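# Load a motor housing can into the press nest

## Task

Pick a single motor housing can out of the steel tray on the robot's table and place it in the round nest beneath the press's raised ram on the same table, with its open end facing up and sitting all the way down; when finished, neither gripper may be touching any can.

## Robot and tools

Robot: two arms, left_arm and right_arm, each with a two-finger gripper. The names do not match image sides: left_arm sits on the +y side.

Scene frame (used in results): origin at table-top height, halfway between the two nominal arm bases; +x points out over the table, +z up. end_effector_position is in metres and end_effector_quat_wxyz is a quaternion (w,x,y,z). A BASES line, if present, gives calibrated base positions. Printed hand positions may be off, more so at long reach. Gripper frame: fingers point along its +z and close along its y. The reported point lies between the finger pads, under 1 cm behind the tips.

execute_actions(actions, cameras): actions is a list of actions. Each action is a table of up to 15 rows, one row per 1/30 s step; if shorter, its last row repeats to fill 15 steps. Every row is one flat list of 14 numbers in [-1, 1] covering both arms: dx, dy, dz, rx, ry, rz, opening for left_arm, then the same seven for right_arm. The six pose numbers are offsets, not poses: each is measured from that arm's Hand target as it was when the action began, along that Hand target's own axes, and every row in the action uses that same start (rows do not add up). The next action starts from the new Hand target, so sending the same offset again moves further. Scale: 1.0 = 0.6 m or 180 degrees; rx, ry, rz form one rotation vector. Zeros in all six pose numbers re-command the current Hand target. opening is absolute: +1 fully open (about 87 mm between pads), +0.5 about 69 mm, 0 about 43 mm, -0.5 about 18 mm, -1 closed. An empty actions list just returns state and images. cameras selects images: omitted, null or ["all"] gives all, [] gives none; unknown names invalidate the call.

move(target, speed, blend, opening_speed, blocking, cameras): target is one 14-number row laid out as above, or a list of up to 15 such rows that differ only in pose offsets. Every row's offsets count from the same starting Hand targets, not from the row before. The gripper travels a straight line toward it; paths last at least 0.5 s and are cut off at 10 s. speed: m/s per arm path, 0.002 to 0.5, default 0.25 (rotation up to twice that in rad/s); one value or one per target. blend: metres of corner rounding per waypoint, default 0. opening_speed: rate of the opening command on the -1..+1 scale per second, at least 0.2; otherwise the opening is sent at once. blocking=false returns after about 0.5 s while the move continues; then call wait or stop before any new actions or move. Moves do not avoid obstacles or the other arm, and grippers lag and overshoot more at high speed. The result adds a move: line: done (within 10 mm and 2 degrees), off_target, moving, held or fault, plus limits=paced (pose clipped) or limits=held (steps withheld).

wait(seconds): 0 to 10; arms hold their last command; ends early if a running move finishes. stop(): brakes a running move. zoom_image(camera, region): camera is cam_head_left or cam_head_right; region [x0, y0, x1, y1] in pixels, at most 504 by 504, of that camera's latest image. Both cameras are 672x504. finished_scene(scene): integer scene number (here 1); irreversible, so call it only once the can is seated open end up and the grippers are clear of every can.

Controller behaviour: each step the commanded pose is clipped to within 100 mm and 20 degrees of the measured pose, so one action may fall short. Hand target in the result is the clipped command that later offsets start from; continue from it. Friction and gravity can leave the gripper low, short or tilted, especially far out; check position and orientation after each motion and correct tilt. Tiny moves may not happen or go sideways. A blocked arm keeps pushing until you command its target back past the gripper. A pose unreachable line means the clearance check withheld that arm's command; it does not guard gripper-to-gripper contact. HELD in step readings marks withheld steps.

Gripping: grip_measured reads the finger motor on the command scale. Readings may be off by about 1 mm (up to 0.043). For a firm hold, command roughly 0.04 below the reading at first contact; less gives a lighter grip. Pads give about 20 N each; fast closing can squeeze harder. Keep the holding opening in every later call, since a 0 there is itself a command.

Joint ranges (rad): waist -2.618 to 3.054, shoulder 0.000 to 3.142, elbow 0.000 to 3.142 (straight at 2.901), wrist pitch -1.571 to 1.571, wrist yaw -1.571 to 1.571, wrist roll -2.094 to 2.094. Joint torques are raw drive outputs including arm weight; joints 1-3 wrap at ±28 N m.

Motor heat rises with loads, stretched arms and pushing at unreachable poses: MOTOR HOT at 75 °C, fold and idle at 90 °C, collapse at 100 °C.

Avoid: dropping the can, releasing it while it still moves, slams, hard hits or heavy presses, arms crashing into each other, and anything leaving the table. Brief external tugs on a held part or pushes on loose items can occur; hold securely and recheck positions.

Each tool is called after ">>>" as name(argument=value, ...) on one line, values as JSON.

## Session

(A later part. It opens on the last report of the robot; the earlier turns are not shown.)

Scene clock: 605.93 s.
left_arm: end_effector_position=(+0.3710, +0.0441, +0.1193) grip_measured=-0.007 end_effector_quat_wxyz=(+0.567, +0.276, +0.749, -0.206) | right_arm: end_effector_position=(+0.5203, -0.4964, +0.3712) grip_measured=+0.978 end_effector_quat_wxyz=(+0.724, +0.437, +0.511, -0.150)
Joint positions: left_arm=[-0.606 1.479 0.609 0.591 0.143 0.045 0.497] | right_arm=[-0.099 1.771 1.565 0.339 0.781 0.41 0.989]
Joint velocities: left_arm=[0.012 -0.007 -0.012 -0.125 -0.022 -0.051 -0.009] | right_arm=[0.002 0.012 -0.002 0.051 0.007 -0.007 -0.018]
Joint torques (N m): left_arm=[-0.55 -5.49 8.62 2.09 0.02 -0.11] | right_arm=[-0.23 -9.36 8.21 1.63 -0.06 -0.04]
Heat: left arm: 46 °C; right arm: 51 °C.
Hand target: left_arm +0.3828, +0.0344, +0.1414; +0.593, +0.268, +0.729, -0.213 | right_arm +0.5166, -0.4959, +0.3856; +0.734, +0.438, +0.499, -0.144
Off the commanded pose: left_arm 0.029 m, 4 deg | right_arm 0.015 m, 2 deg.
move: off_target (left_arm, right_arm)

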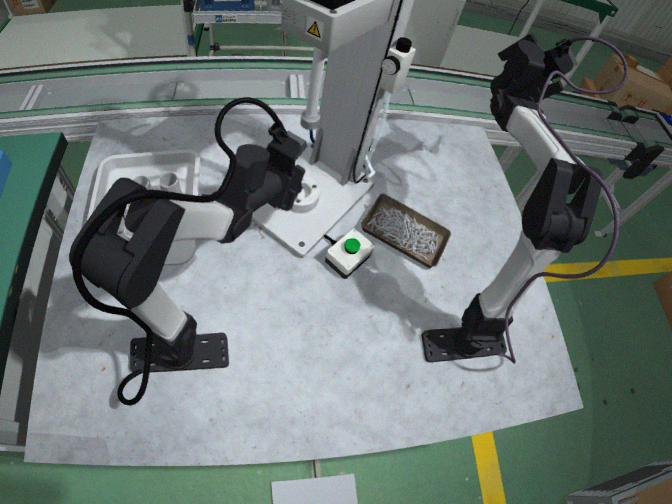

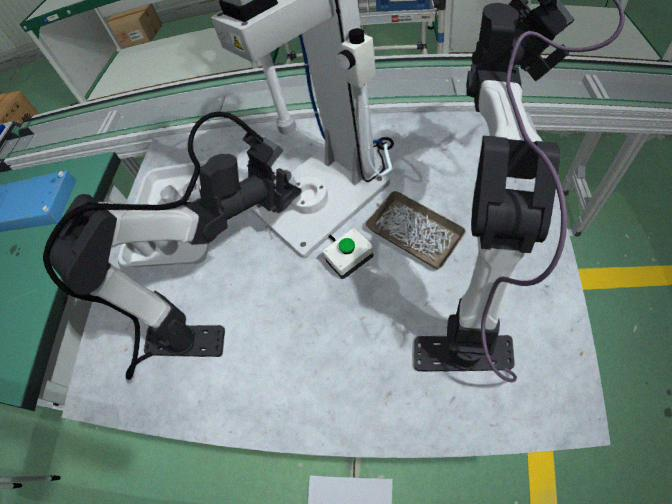

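>>> move(target=[-0.0093,0.0093,0.0835,0,0.02,0,-0.2,0,0,0,0,0,0,1], speed=0.04)

>>> zoom_image(camera="cam_head_right", region=[260, 120, 340, 200])

>>> zoom_image(camera="cam_head_left", region=[260, 130, 340, 210])

Scene clock: 611.53 s.
left_arm: end_effector_position=(+0.4139, +0.0199, +0.1113) grip_measured=-0.007 end_effector_quat_wxyz=(+0.543, +0.271, +0.770, -0.195) | right_arm: end_effector_position=(+0.5203, -0.4964, +0.3712) grip_measured=+0.978 end_effector_quat_wxyz=(+0.724, +0.437, +0.511, -0.150)
Joint positions: left_arm=[-0.609 1.675 0.836 0.497 0.12 0.037 0.497] | right_arm=[-0.099 1.771 1.565 0.339 0.781 0.41 0.989]
Joint velocities: left_arm=[0.007 -0.022 0.017 -0.007 -0.066 -0.007 -0.001] | right_arm=[-0.027 -0.002 0.007 0.066 -0.037 -0.051 -0.008]
Joint torques (N m): left_arm=[-0.72 -7.66 9.35 1.96 0.16 0.12] | right_arm=[-0.23 -9.35 8.21 1.63 -0.06 -0.04]
Heat: left arm: 46 °C; right arm: 51 °C.
Hand target: left_arm +0.4252, +0.0069, +0.1349; +0.570, +0.274, +0.747, -0.204 | right_arm +0.5166, -0.4959, +0.3856; +0.734, +0.438, +0.499, -0.144
Off the commanded pose: left_arm 0.031 m, 4 deg | right_arm 0.015 m, 2 deg.
move: off_target (left_arm, right_arm)

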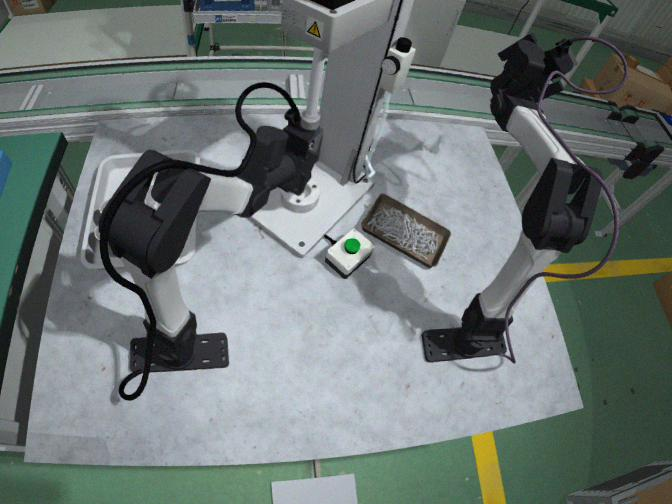

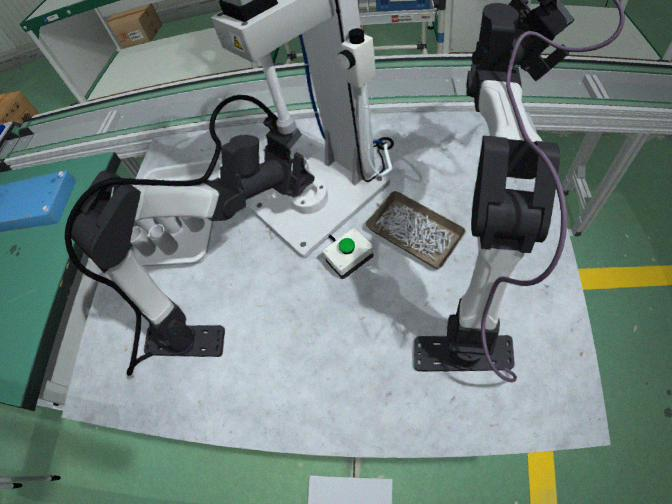

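Scaled by 6.300.

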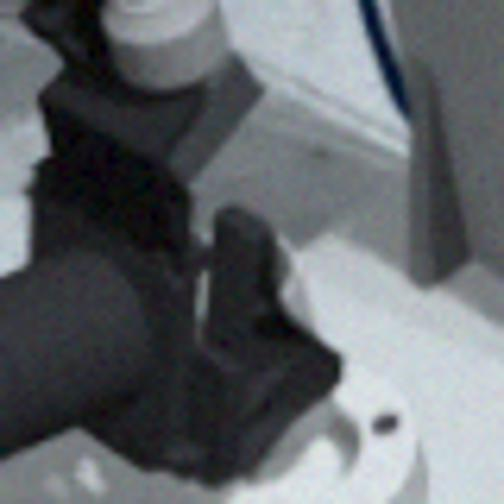

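Scaled by 6.300.

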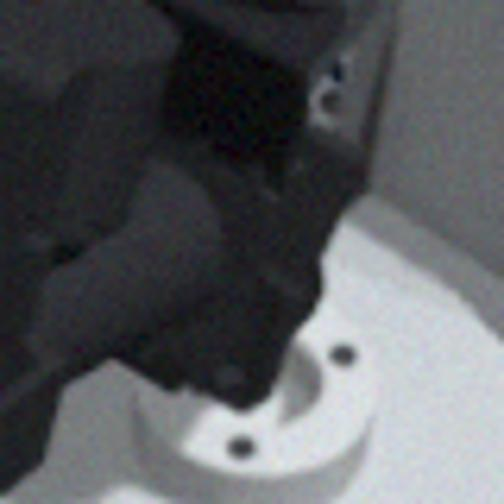

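>>> zoom_image(camera="cam_head_right", region=[290, 165, 335, 210])

>>> zoom_image(camera="cam_head_left", region=[280, 175, 325, 220])

Scaled by 11.200.

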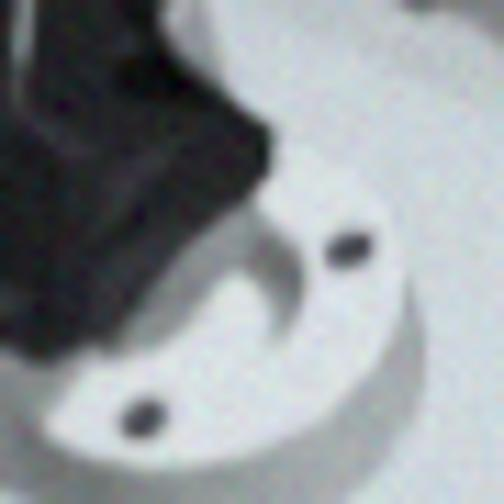

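Scaled by 11.200.

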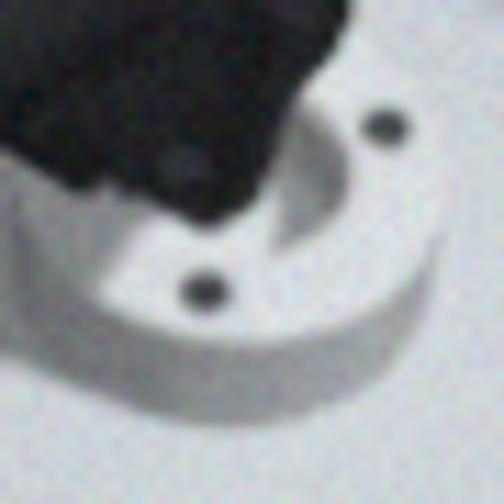

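>>> move(target=[0.0187,-0.0047,0.0077,0,0,0.002,-0.2,0,0,0,0,0,0,1], speed=0.03, cameras=["cam_head_right"])

>>> zoom_image(camera="cam_head_right", region=[290, 165, 335, 210])

Scene clock: 627.80 s.
left_arm: end_effector_position=(+0.4170, +0.0149, +0.1078) grip_measured=-0.007 end_effector_quat_wxyz=(+0.549, +0.272, +0.765, -0.198) | right_arm: end_effector_position=(+0.5203, -0.4964, +0.3712) grip_measured=+0.978 end_effector_quat_wxyz=(+0.724, +0.437, +0.511, -0.150)
Joint positions: left_arm=[-0.615 1.704 0.836 0.542 0.119 0.036 0.497] | right_arm=[-0.099 1.771 1.565 0.339 0.781 0.41 0.989]
Joint velocities: left_arm=[-0.007 0.017 0.007 -0.051 -0.022 -0.022 0.011] | right_arm=[0.007 -0.007 0.002 0.066 -0.022 0.066 -0.024]
Joint torques (N m): left_arm=[-1.14 -7.39 7.84 1.99 0.07 0.15] | right_arm=[-0.21 -9.36 8.2 1.63 -0.06 -0.04]
Heat: left arm: 50 °C; right arm: 51 °C.
Hand target: left_arm +0.4245, +0.0039, +0.1229; +0.571, +0.276, +0.746, -0.203 | right_arm +0.5166, -0.4959, +0.3856; +0.734, +0.438, +0.499, -0.144
Off the commanded pose: left_arm 0.020 m, 3 deg | right_arm 0.015 m, 2 deg.
move: off_target (left_arm, right_arm)
Images, in order (width x height): cam_head_right 672x504.

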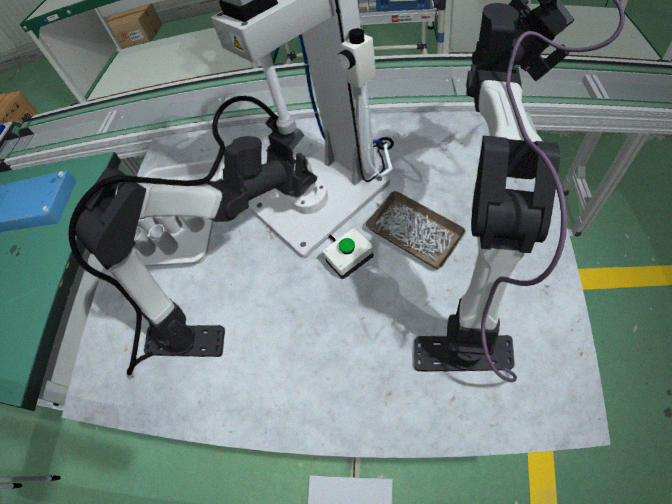

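Scaled by 11.200.

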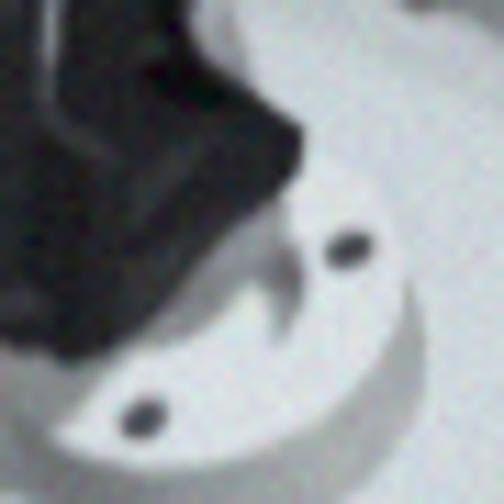

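>>> move(target=[-0.016,-0.0072,-0.0203,0,0.002,0,-0.2,0,0,0,0,0,0,1], speed=0.04, cameras=["cam_head_right"])

>>> zoom_image(camera="cam_head_right", region=[290, 165, 335, 210])

Scene clock: 638.60 s.
left_arm: end_effector_position=(+0.4153, +0.0164, +0.1073) grip_measured=-0.007 end_effector_quat_wxyz=(+0.546, +0.268, +0.770, -0.192) | right_arm: end_effector_position=(+0.5203, -0.4964, +0.3712) grip_measured=+0.978 end_effector_quat_wxyz=(+0.724, +0.437, +0.511, -0.150)
Joint positions: left_arm=[-0.621 1.695 0.836 0.521 0.099 0.03 0.497] | right_arm=[-0.099 1.771 1.565 0.339 0.781 0.41 0.989]
Joint velocities: left_arm=[-0.002 0.007 0.007 0.022 -0.007 0.007 -0.011] | right_arm=[-0.012 -0.012 -0.007 -0.007 0.007 0.037 -0.003]
Joint torques (N m): left_arm=[-1.51 -12.38 7.39 1.6 0.17 0.2] | right_arm=[-0.23 -9.36 8.21 1.63 -0.06 -0.04]
Heat: left arm: 50 °C; right arm: 51 °C.
Hand target: left_arm +0.4146, +0.0060, +0.1356; +0.568, +0.277, +0.748, -0.202 | right_arm +0.5166, -0.4959, +0.3856; +0.734, +0.438, +0.499, -0.144
Off the commanded pose: left_arm 0.030 m, 4 deg | right_arm 0.015 m, 2 deg.
move: off_target (left_arm, right_arm)
Images, in order (width x height): cam_head_right 672x504.

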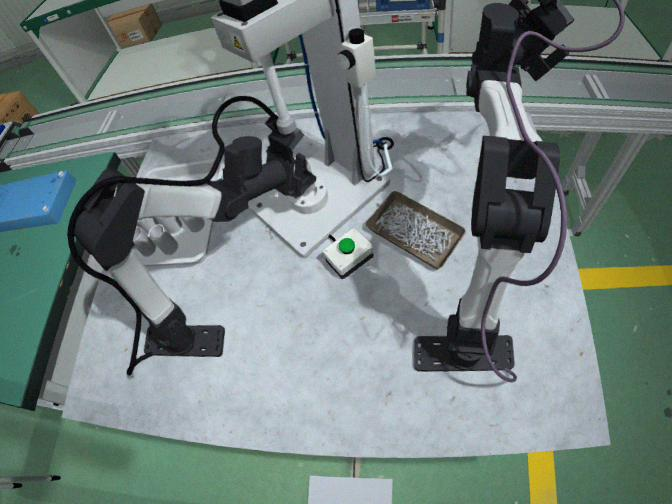

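Scaled by 11.200.

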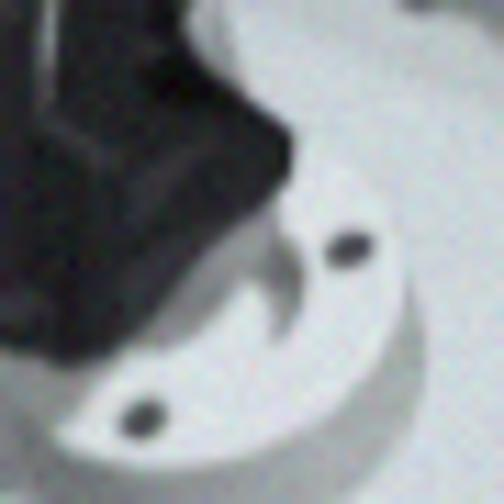

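>>> move(target=[0,0,-0.018,0,0,0,-0.2,0,0,0,0,0,0,1], speed=0.04, cameras=["cam_head_right"])

>>> zoom_image(camera="cam_head_right", region=[260, 130, 340, 210])

Scene clock: 643.93 s.
left_arm: end_effector_position=(+0.4082, +0.0218, +0.1082) grip_measured=-0.007 end_effector_quat_wxyz=(+0.536, +0.267, +0.778, -0.189) | right_arm: end_effector_position=(+0.5203, -0.4964, +0.3712) grip_measured=+0.978 end_effector_quat_wxyz=(+0.724, +0.437, +0.511, -0.150)
Joint positions: left_arm=[-0.621 1.659 0.825 0.471 0.094 0.028 0.497] | right_arm=[-0.099 1.771 1.565 0.339 0.781 0.41 0.989]
Joint velocities: left_arm=[0.012 -0.002 -0.002 -0.066 0.022 0.022 0.001] | right_arm=[-0.002 -0.012 -0.007 -0.022 0.066 0.007 -0.018]
Joint torques (N m): left_arm=[-1.17 -12.93 5.75 1.97 0.24 0.24] | right_arm=[-0.23 -9.36 8.21 1.63 -0.06 -0.04]
Heat: left arm: 50 °C; right arm: 51 °C.
Hand target: left_arm +0.4067, +0.0126, +0.1389; +0.569, +0.277, +0.748, -0.202 | right_arm +0.5166, -0.4959, +0.3856; +0.734, +0.438, +0.499, -0.144
Off the commanded pose: left_arm 0.032 m, 5 deg | right_arm 0.015 m, 2 deg.
move: off_target (left_arm, right_arm)
Images, in order (width x height): cam_head_right 672x504.

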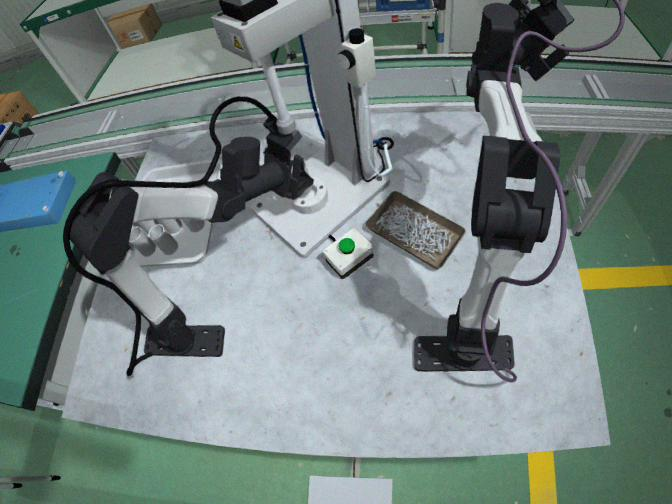

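Scaled by 6.300.

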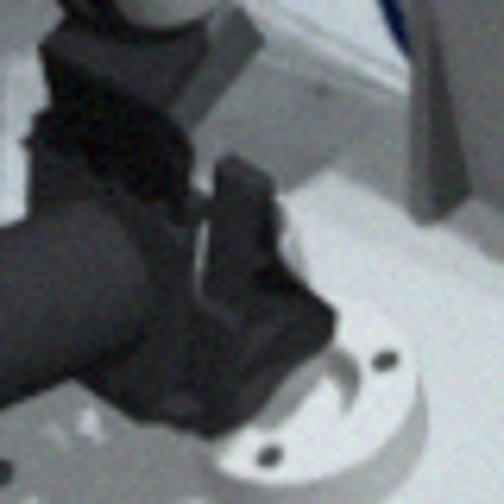

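>>> zoom_image(camera="cam_head_right", region=[290, 165, 335, 210])

Scaled by 11.200.

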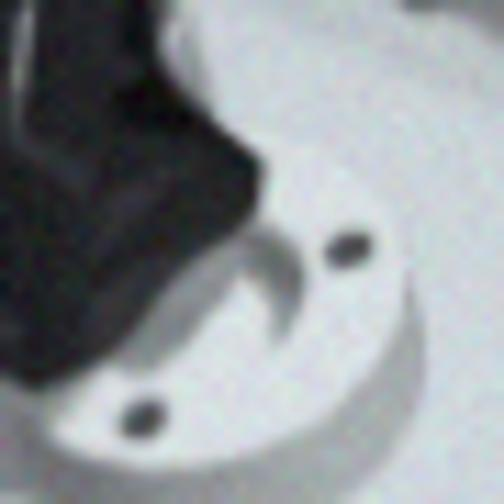

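>>> wait(seconds=0.1)

>>> zoom_image(camera="cam_head_left", region=[280, 165, 325, 210])

Scene clock: 654.50 s.
left_arm: end_effector_position=(+0.4082, +0.0218, +0.1081) grip_measured=-0.007 end_effector_quat_wxyz=(+0.536, +0.267, +0.778, -0.189) | right_arm: end_effector_position=(+0.5203, -0.4964, +0.3712) grip_measured=+0.978 end_effector_quat_wxyz=(+0.724, +0.437, +0.511, -0.150)
Joint positions: left_arm=[-0.621 1.659 0.825 0.471 0.094 0.028 0.497] | right_arm=[-0.099 1.771 1.565 0.339 0.781 0.41 0.989]
Joint velocities: left_arm=[0.012 0.022 0.007 0.007 0.007 -0.022 -0.006] | right_arm=[-0.017 0.012 -0.002 -0.051 0.037 0.007 0.013]
Joint torques (N m): left_arm=[-1.22 -13.03 5.82 1.98 0.23 0.23] | right_arm=[-0.23 -9.35 8.21 1.63 -0.06 -0.04]
Heat: left arm: 48 °C; right arm: 51 °C.
Hand target: left_arm +0.4067, +0.0126, +0.1388; +0.568, +0.277, +0.748, -0.202 | right_arm +0.5166, -0.4959, +0.3856; +0.734, +0.438, +0.499, -0.144
Tool commands: left_gripper/opening=-0.2 right_gripper/opening=+1.0
Off the commanded pose: left_arm 0.032 m, 5 deg | right_arm 0.015 m, 2 deg.
wait: 0.10 s; at rest from the start

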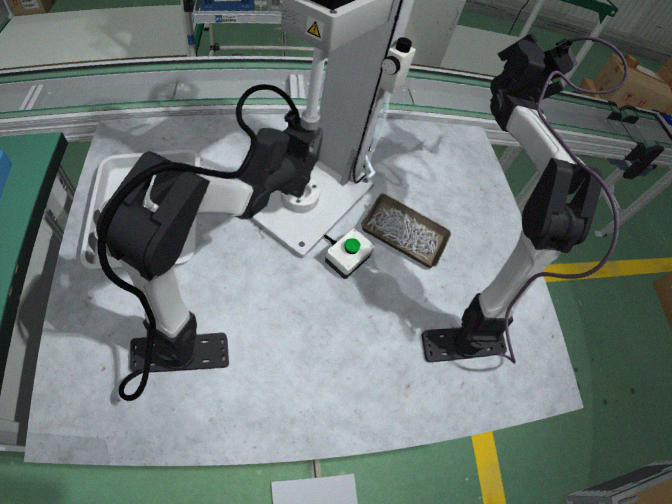

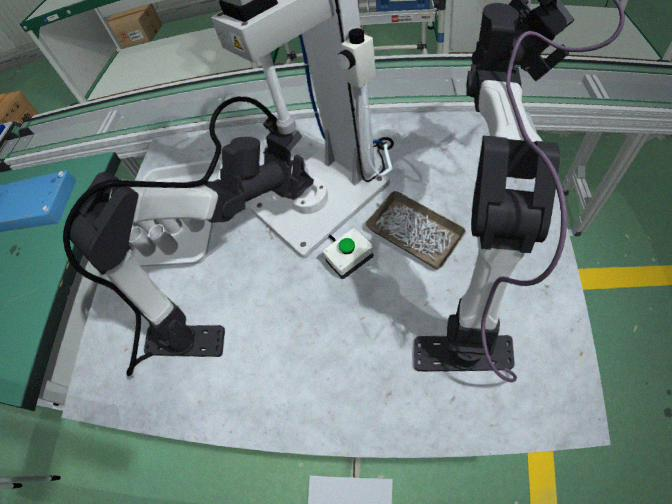

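Scaled by 11.200.

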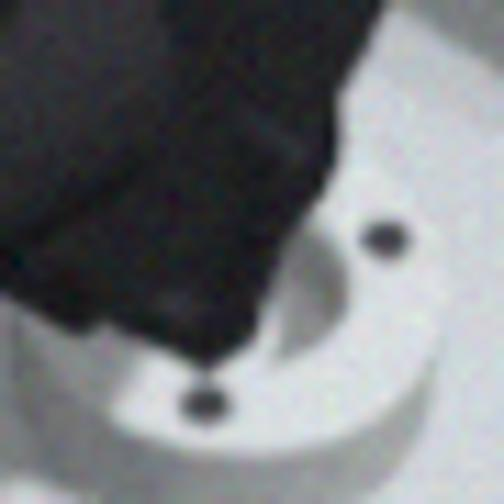

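>>> move(target=[-0.0105,-0.0162,0.0067,0,-0.008,0,-0.2,0,0,0,0,0,0,1], speed=0.04, cameras=["cam_head_right","cam_head_left"])

>>> zoom_image(camera="cam_head_right", region=[290, 165, 335, 210])

>>> zoom_image(camera="cam_head_left", region=[280, 165, 325, 210])

Scene clock: 661.13 s.
left_arm: end_effector_position=(+0.4081, +0.0210, +0.1082) grip_measured=-0.007 end_effector_quat_wxyz=(+0.538, +0.252, +0.783, -0.183) | right_arm: end_effector_position=(+0.5203, -0.4964, +0.3712) grip_measured=+0.978 end_effector_quat_wxyz=(+0.724, +0.437, +0.511, -0.150)
Joint positions: left_arm=[-0.637 1.659 0.825 0.472 0.051 0.003 0.497] | right_arm=[-0.099 1.771 1.565 0.339 0.781 0.41 0.989]
Joint velocities: left_arm=[0.007 0.027 -0.012 -0.037 -0.022 -0.081 0.001] | right_arm=[-0.012 -0.007 -0.007 -0.037 -0.066 -0.066 0.013]
Joint torques (N m): left_arm=[-2.7 -12.48 6 2.22 0.42 0.37] | right_arm=[-0.23 -9.35 8.21 1.63 -0.06 -0.04]
Heat: left arm: 48 °C; right arm: 51 °C.
Hand target: left_arm +0.4046, +0.0015, +0.1436; +0.578, +0.274, +0.741, -0.206 | right_arm +0.5166, -0.4959, +0.3856; +0.734, +0.438, +0.499, -0.144
Off the commanded pose: left_arm 0.041 m, 8 deg | right_arm 0.015 m, 2 deg.
move: off_target (left_arm, right_arm)

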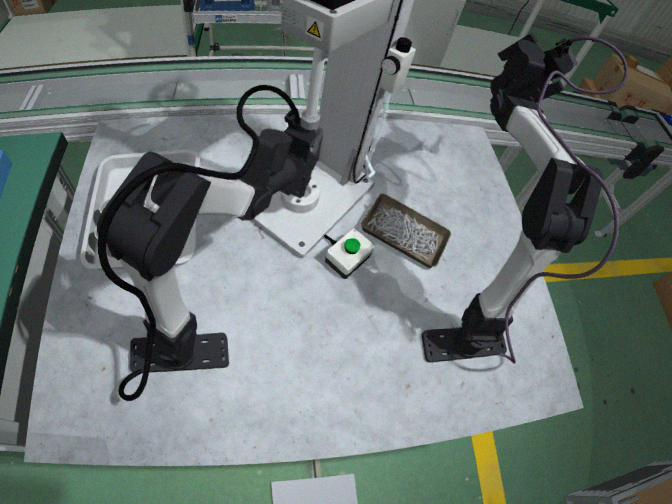

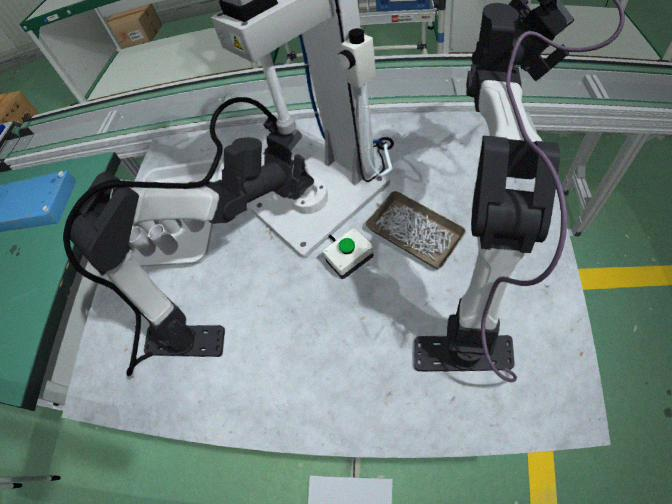

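Scaled by 11.200.

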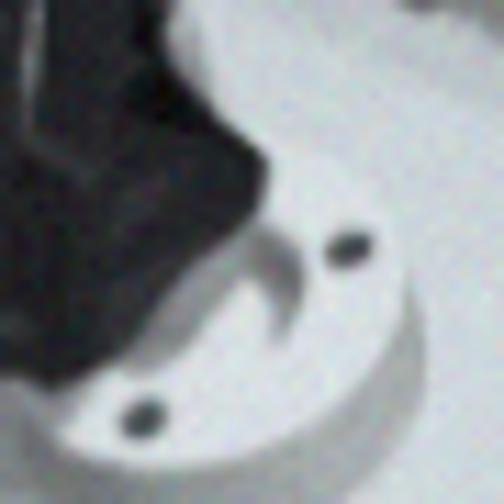

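Scaled by 11.200.

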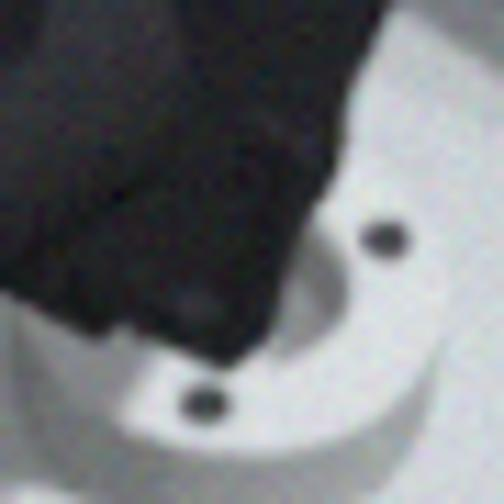

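>>> move(target=[-0.008,-0.014,0.006,0,-0.003,0.004,-0.2,0,0,0,0,0,0,1], speed=0.04, cameras=["cam_head_right","cam_head_left"])

>>> zoom_image(camera="cam_head_right", region=[290, 165, 335, 210])

Scene clock: 665.93 s.
left_arm: end_effector_position=(+0.4078, +0.0202, +0.1083) grip_measured=-0.007 end_effector_quat_wxyz=(+0.541, +0.236, +0.788, -0.176) | right_arm: end_effector_position=(+0.5203, -0.4964, +0.3712) grip_measured=+0.978 end_effector_quat_wxyz=(+0.724, +0.437, +0.511, -0.150)
Joint positions: left_arm=[-0.654 1.659 0.824 0.474 0.004 -0.022 0.497] | right_arm=[-0.099 1.771 1.565 0.339 0.781 0.41 0.989]
Joint velocities: left_arm=[-0.007 -0.002 0.007 -0.051 0.095 -0.022 0.004] | right_arm=[-0.007 -0.012 -0.002 0.022 0.066 0.037 -0.003]
Joint torques (N m): left_arm=[-3.88 -11.99 6.94 2.26 0.53 0.73] | right_arm=[-0.23 -9.36 8.2 1.63 -0.06 -0.04]
Heat: left arm: 47 °C; right arm: 51 °C.
Hand target: left_arm +0.4027, -0.0083, +0.1472; +0.582, +0.277, +0.737, -0.204 | right_arm +0.5166, -0.4959, +0.3856; +0.734, +0.438, +0.499, -0.144
Off the commanded pose: left_arm 0.048 m, 9 deg | right_arm 0.015 m, 2 deg.
move: off_target (left_arm, right_arm)

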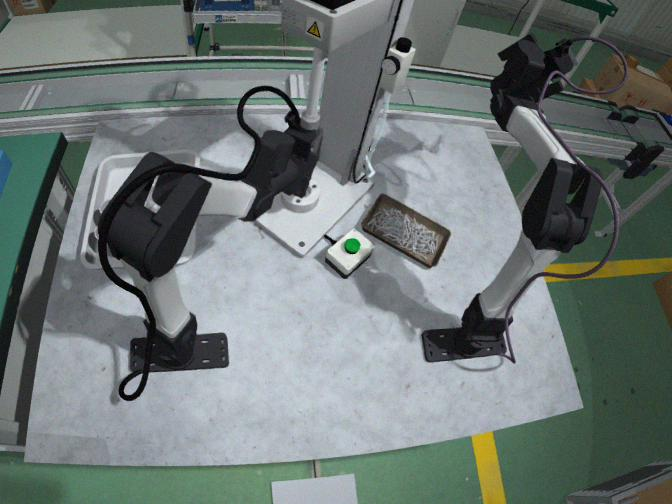

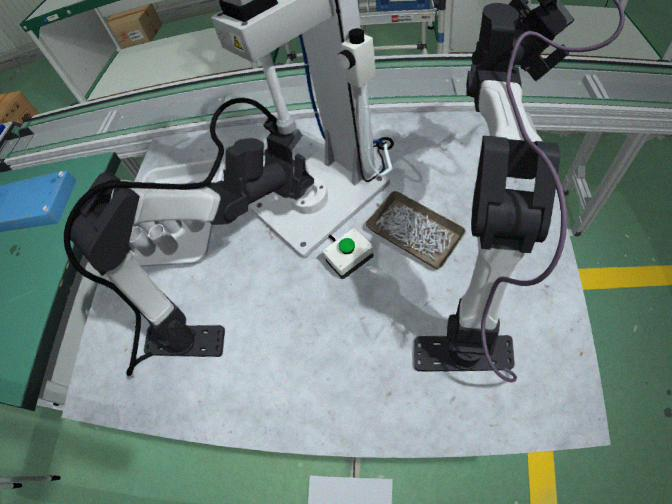

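Scaled by 11.200.

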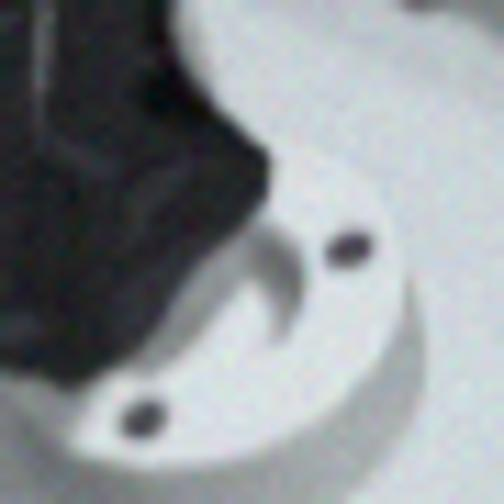

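>>> move(target=[0.031,0.026,0.0105,0,0.008,0,-0.2,0,0,0,0,0,0,1], speed=0.03, cameras=["cam_head_right","cam_head_left"])

>>> zoom_image(camera="cam_head_left", region=[270, 90, 350, 170])

>>> zoom_image(camera="cam_head_right", region=[250, 90, 330, 170])

>>> zoom_image(camera="cam_head_right", region=[290, 165, 335, 210])

Scene clock: 675.90 s.
left_arm: end_effector_position=(+0.4104, +0.0196, +0.1085) grip_measured=-0.007 end_effector_quat_wxyz=(+0.544, +0.250, +0.780, -0.183) | right_arm: end_effector_position=(+0.5203, -0.4964, +0.3712) grip_measured=+0.978 end_effector_quat_wxyz=(+0.724, +0.437, +0.511, -0.150)
Joint positions: left_arm=[-0.638 1.669 0.824 0.495 0.046 0.002 0.497] | right_arm=[-0.099 1.771 1.565 0.339 0.781 0.41 0.989]
Joint velocities: left_arm=[0.012 -0.002 -0.007 0.007 0.081 0.037 -0.013] | right_arm=[-0.012 0.002 0.002 0.037 0.007 -0.066 -0.013]
Joint torques (N m): left_arm=[-0.99 -7.9 6.65 2.31 0.59 0.62] | right_arm=[-0.21 -9.35 8.21 1.63 -0.06 -0.04]
Heat: left arm: 48 °C; right arm: 51 °C.
Hand target: left_arm +0.4144, +0.0034, +0.1278; +0.573, +0.280, +0.744, -0.200 | right_arm +0.5166, -0.4959, +0.3856; +0.734, +0.438, +0.499, -0.144
Off the commanded pose: left_arm 0.026 m, 7 deg | right_arm 0.015 m, 2 deg.
move: off_target (left_arm, right_arm)

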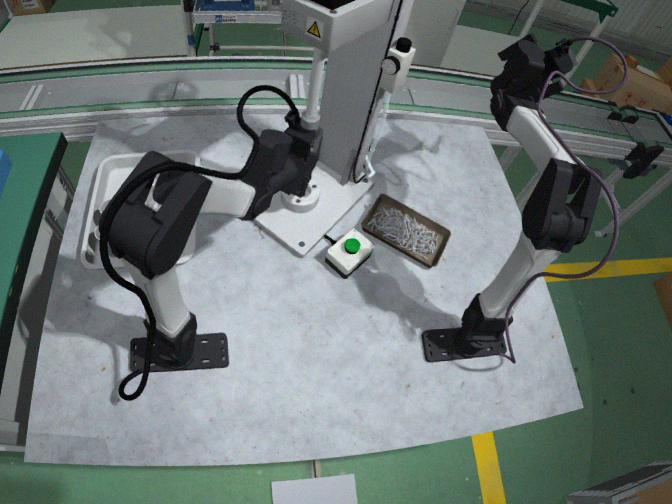

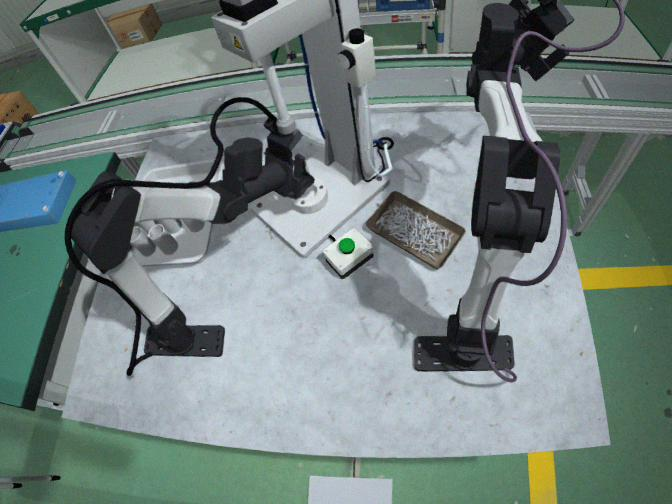

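Scaled by 6.300.

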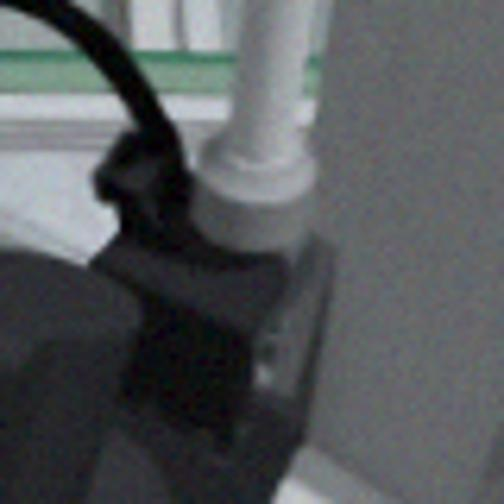

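Scaled by 6.300.

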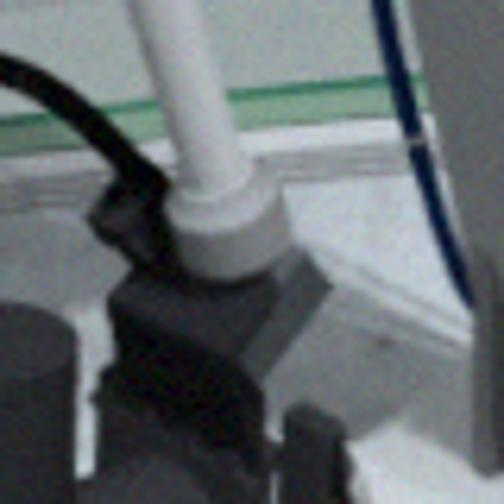

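Scaled by 11.200.

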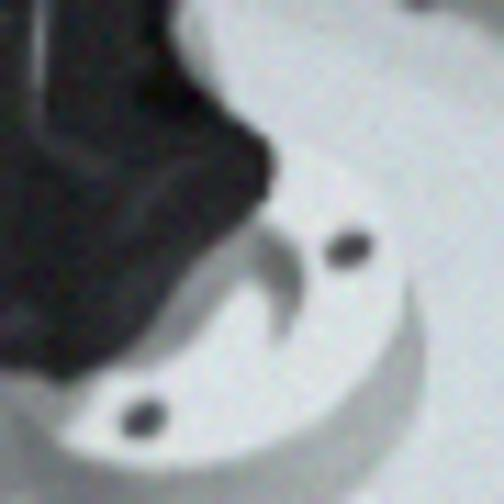

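>>> move(target=[0.025,0,0.006,0,0,0.003,-0.2,0,0,0,0,0,0,1], speed=0.03, cameras=["cam_head_right"])

>>> zoom_image(camera="cam_head_right", region=[290, 165, 335, 210])

Scene clock: 682.57 s.
left_arm: end_effector_position=(+0.4166, +0.0157, +0.1081) grip_measured=-0.007 end_effector_quat_wxyz=(+0.563, +0.249, +0.766, -0.186) | right_arm: end_effector_position=(+0.5203, -0.4964, +0.3712) grip_measured=+0.978 end_effector_quat_wxyz=(+0.724, +0.437, +0.511, -0.150)
Joint positions: left_arm=[-0.638 1.702 0.81 0.59 0.046 0.009 0.497] | right_arm=[-0.099 1.771 1.565 0.339 0.781 0.41 0.989]
Joint velocities: left_arm=[0.002 -0.002 -0.007 0.022 -0.051 -0.007 0.001] | right_arm=[-0.007 0.007 -0.017 -0.081 0.066 -0.022 -0.003]
Joint torques (N m): left_arm=[-0.85 -7.24 5.24 2.09 0.56 0.66] | right_arm=[-0.23 -9.35 8.21 1.63 -0.06 -0.04]
Heat: left arm: 49 °C; right arm: 51 °C.
Hand target: left_arm +0.4141, +0.0043, +0.1122; +0.574, +0.284, +0.742, -0.197 | right_arm +0.5166, -0.4959, +0.3856; +0.734, +0.438, +0.499, -0.144
Off the commanded pose: left_arm 0.013 m, 5 deg | right_arm 0.015 m, 2 deg.
move: off_target (left_arm, right_arm)
Images, in order (width x height): cam_head_right 672x504.

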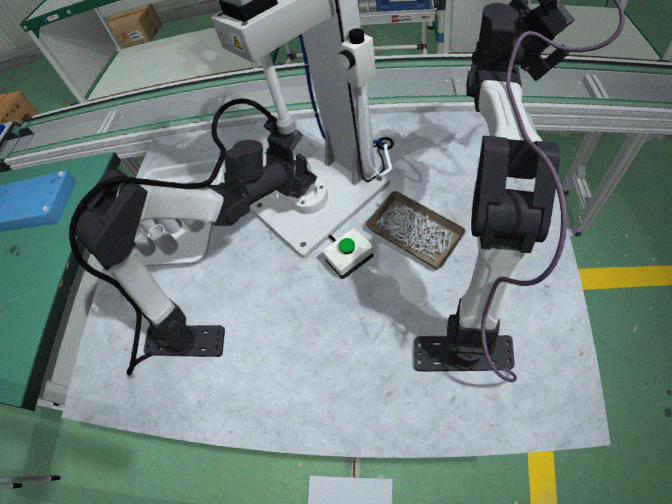

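Scaled by 11.200.

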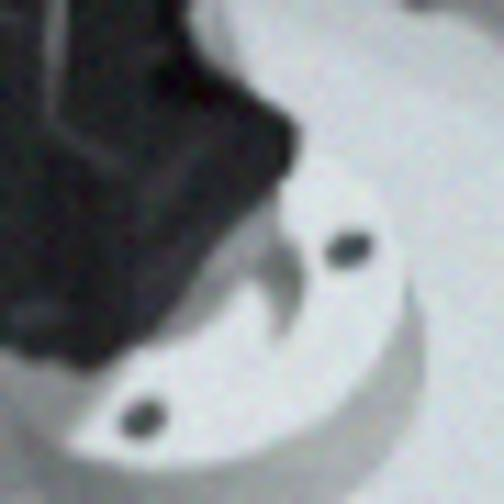

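>>> execute_actions(actions=[])

Scene clock: 706.33 s.
left_arm: end_effector_position=(+0.4166, +0.0157, +0.1081) grip_measured=-0.007 end_effector_quat_wxyz=(+0.563, +0.249, +0.766, -0.186) | right_arm: end_effector_position=(+0.5203, -0.4964, +0.3712) grip_measured=+0.978 end_effector_quat_wxyz=(+0.724, +0.437, +0.511, -0.150)
Joint positions: left_arm=[-0.638 1.703 0.81 0.591 0.046 0.009 0.497] | right_arm=[-0.099 1.771 1.565 0.339 0.781 0.41 0.989]
Joint velocities: left_arm=[0.002 0.002 0.002 -0.066 0.007 -0.066 0.006] | right_arm=[-0.007 0.002 -0.007 -0.007 -0.081 -0.007 0.013]
Joint torques (N m): left_arm=[-0.81 -7.06 5.3 2.14 0.55 0.65] | right_arm=[-0.23 -9.36 8.21 1.62 -0.06 -0.04]
Heat: left arm: 47 °C; right arm: 51 °C.
Hand target: left_arm +0.4141, +0.0043, +0.1122; +0.574, +0.284, +0.742, -0.197 | right_arm +0.5166, -0.4959, +0.3856; +0.734, +0.438, +0.499, -0.144
Tool commands: left_gripper/opening=-0.2 right_gripper/opening=+1.0
Off the commanded pose: left_arm 0.013 m, 5 deg | right_arm 0.015 m, 2 deg.

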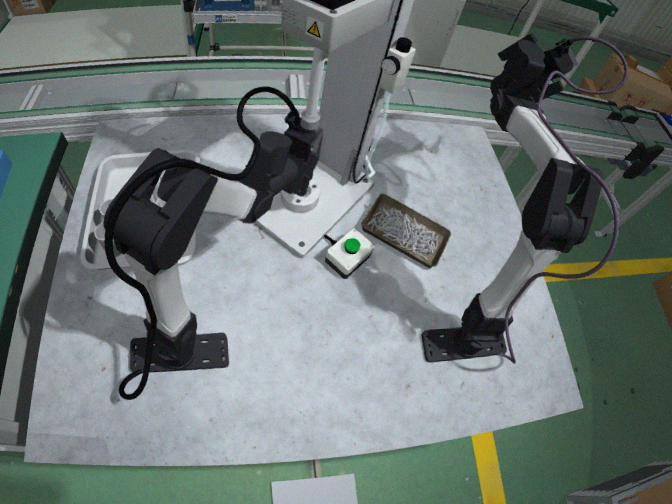

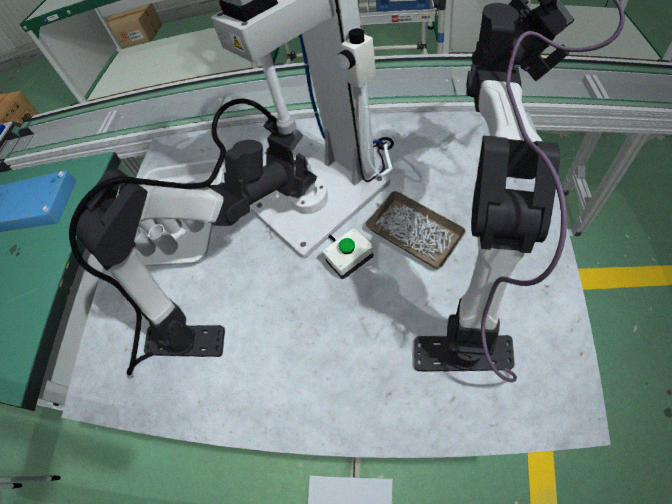

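>>> move(target=[[0.063,-0.003,-0.228,0,0,0,-0.2,0,0,0,0,0,0,1],[0.01,0.0,-0.268,0,0,0,-0.2,0,0,0,0,0,0,1]], speed=0.12)

>>> zoom_image(camera="cam_head_right", region=[200, 140, 360, 260])

Scene clock: 712.03 s.
left_arm: end_effector_position=(+0.2855, +0.1075, +0.1287) grip_measured=-0.007 end_effector_quat_wxyz=(+0.548, +0.284, +0.763, -0.192) | right_arm: end_effector_position=(+0.5203, -0.4964, +0.3712) grip_measured=+0.978 end_effector_quat_wxyz=(+0.724, +0.437, +0.511, -0.150)
Joint positions: left_arm=[-0.568 0.911 0.381 0.192 0.168 0.078 0.497] | right_arm=[-0.099 1.771 1.565 0.339 0.781 0.41 0.989]
Joint velocities: left_arm=[-0.002 -0.017 -0.007 -0.037 -0.007 -0.037 0.011] | right_arm=[0.017 -0.002 0.027 -0.066 -0.007 0.037 -0.029]
Joint torques (N m): left_arm=[0.73 -3.7 9.36 1.77 0.23 0.15] | right_arm=[-0.21 -9.35 8.21 1.63 -0.06 -0.04]
Heat: left arm: 46 °C; right arm: 51 °C.
Hand target: left_arm +0.2931, +0.1041, +0.1537; +0.574, +0.285, +0.742, -0.196 | right_arm +0.5166, -0.4959, +0.3856; +0.734, +0.438, +0.499, -0.144
Off the commanded pose: left_arm 0.022 m, 4 deg | right_arm 0.015 m, 2 deg.
move: off_target (left_arm, right_arm)

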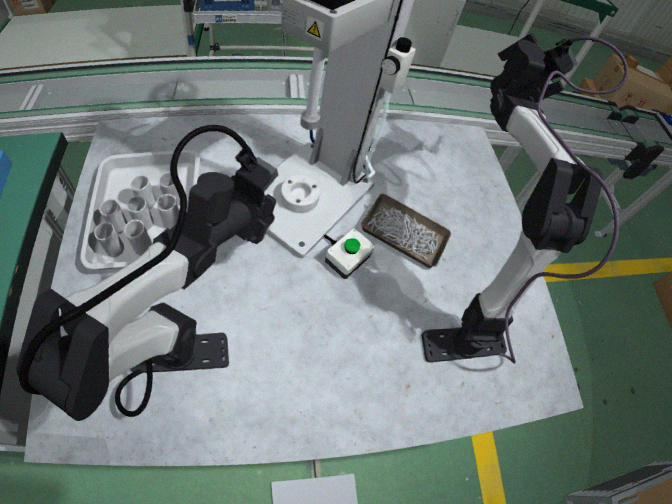

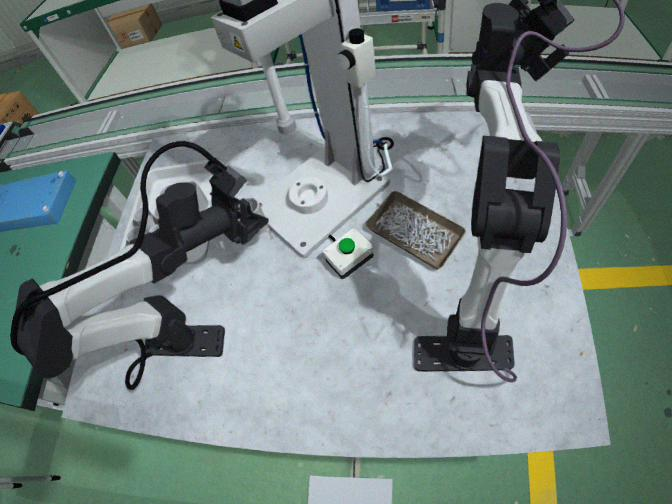

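Scaled by 3.150.

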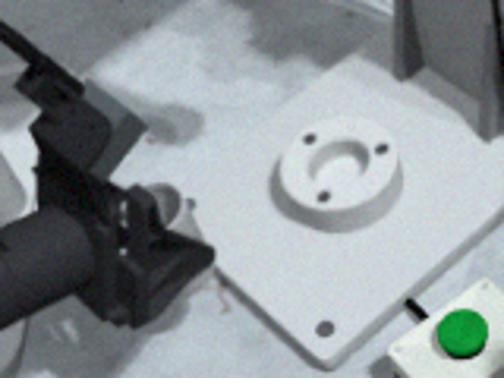

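>>> move(target=[[0.056,-0.007,-0.076,0,0,0,-0.2,0,0,0,0,0,0,1],[0.176,-0.009,-0.043,0,0,0,-0.2,0,0,0,0,0,0,1]], speed=0.1)

>>> zoom_image(camera="cam_head_right", region=[200, 180, 290, 250])

Scene clock: 719.53 s.
left_arm: end_effector_position=(+0.2484, +0.1392, +0.0558) grip_measured=-0.007 end_effector_quat_wxyz=(+0.554, +0.286, +0.759, -0.191) | right_arm: end_effector_position=(+0.5203, -0.4964, +0.3712) grip_measured=+0.978 end_effector_quat_wxyz=(+0.724, +0.437, +0.511, -0.150)
Joint positions: left_arm=[-0.492 0.769 0.021 0.42 0.241 0.108 0.497] | right_arm=[-0.099 1.771 1.565 0.339 0.781 0.41 0.989]
Joint velocities: left_arm=[0.002 0.012 0.012 -0.007 0.037 -0.095 0.004] | right_arm=[0.017 -0.002 0.027 -0.022 -0.007 -0.007 -0.013]
Joint torques (N m): left_arm=[0.77 -0.16 5.34 2.02 0.24 0.17] | right_arm=[-0.23 -9.36 8.21 1.63 -0.06 -0.04]
Heat: left arm: 45 °C; right arm: 51 °C.
Hand target: left_arm +0.2508, +0.1385, +0.0596; +0.575, +0.286, +0.742, -0.194 | right_arm +0.5166, -0.4959, +0.3856; +0.734, +0.438, +0.499, -0.144
Off the commanded pose: left_arm 0.005 m, 3 deg | right_arm 0.015 m, 2 deg.
joint sent to its limit (left arm) — joint 3 (elbow), lower limit, where the elbow is as bent as it goes. The joint targets still meet the commanded pose.
move: off_target (left_arm, right_arm)

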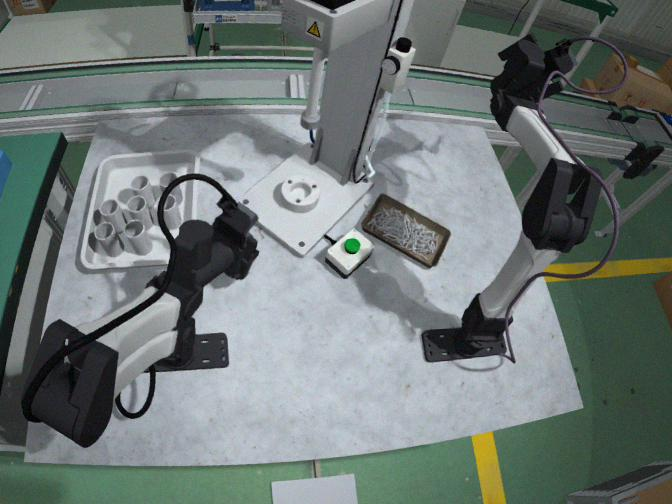

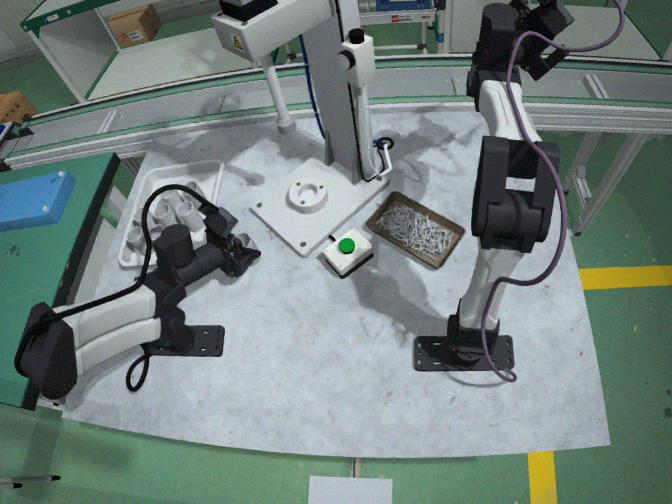

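Scaled by 5.600.

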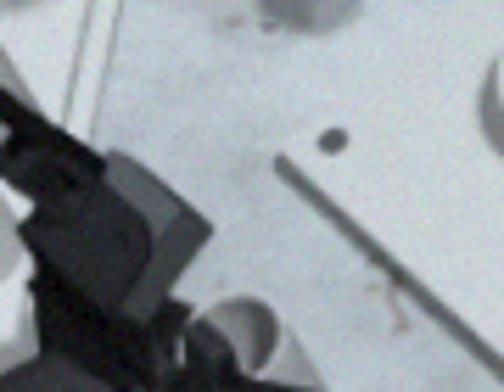

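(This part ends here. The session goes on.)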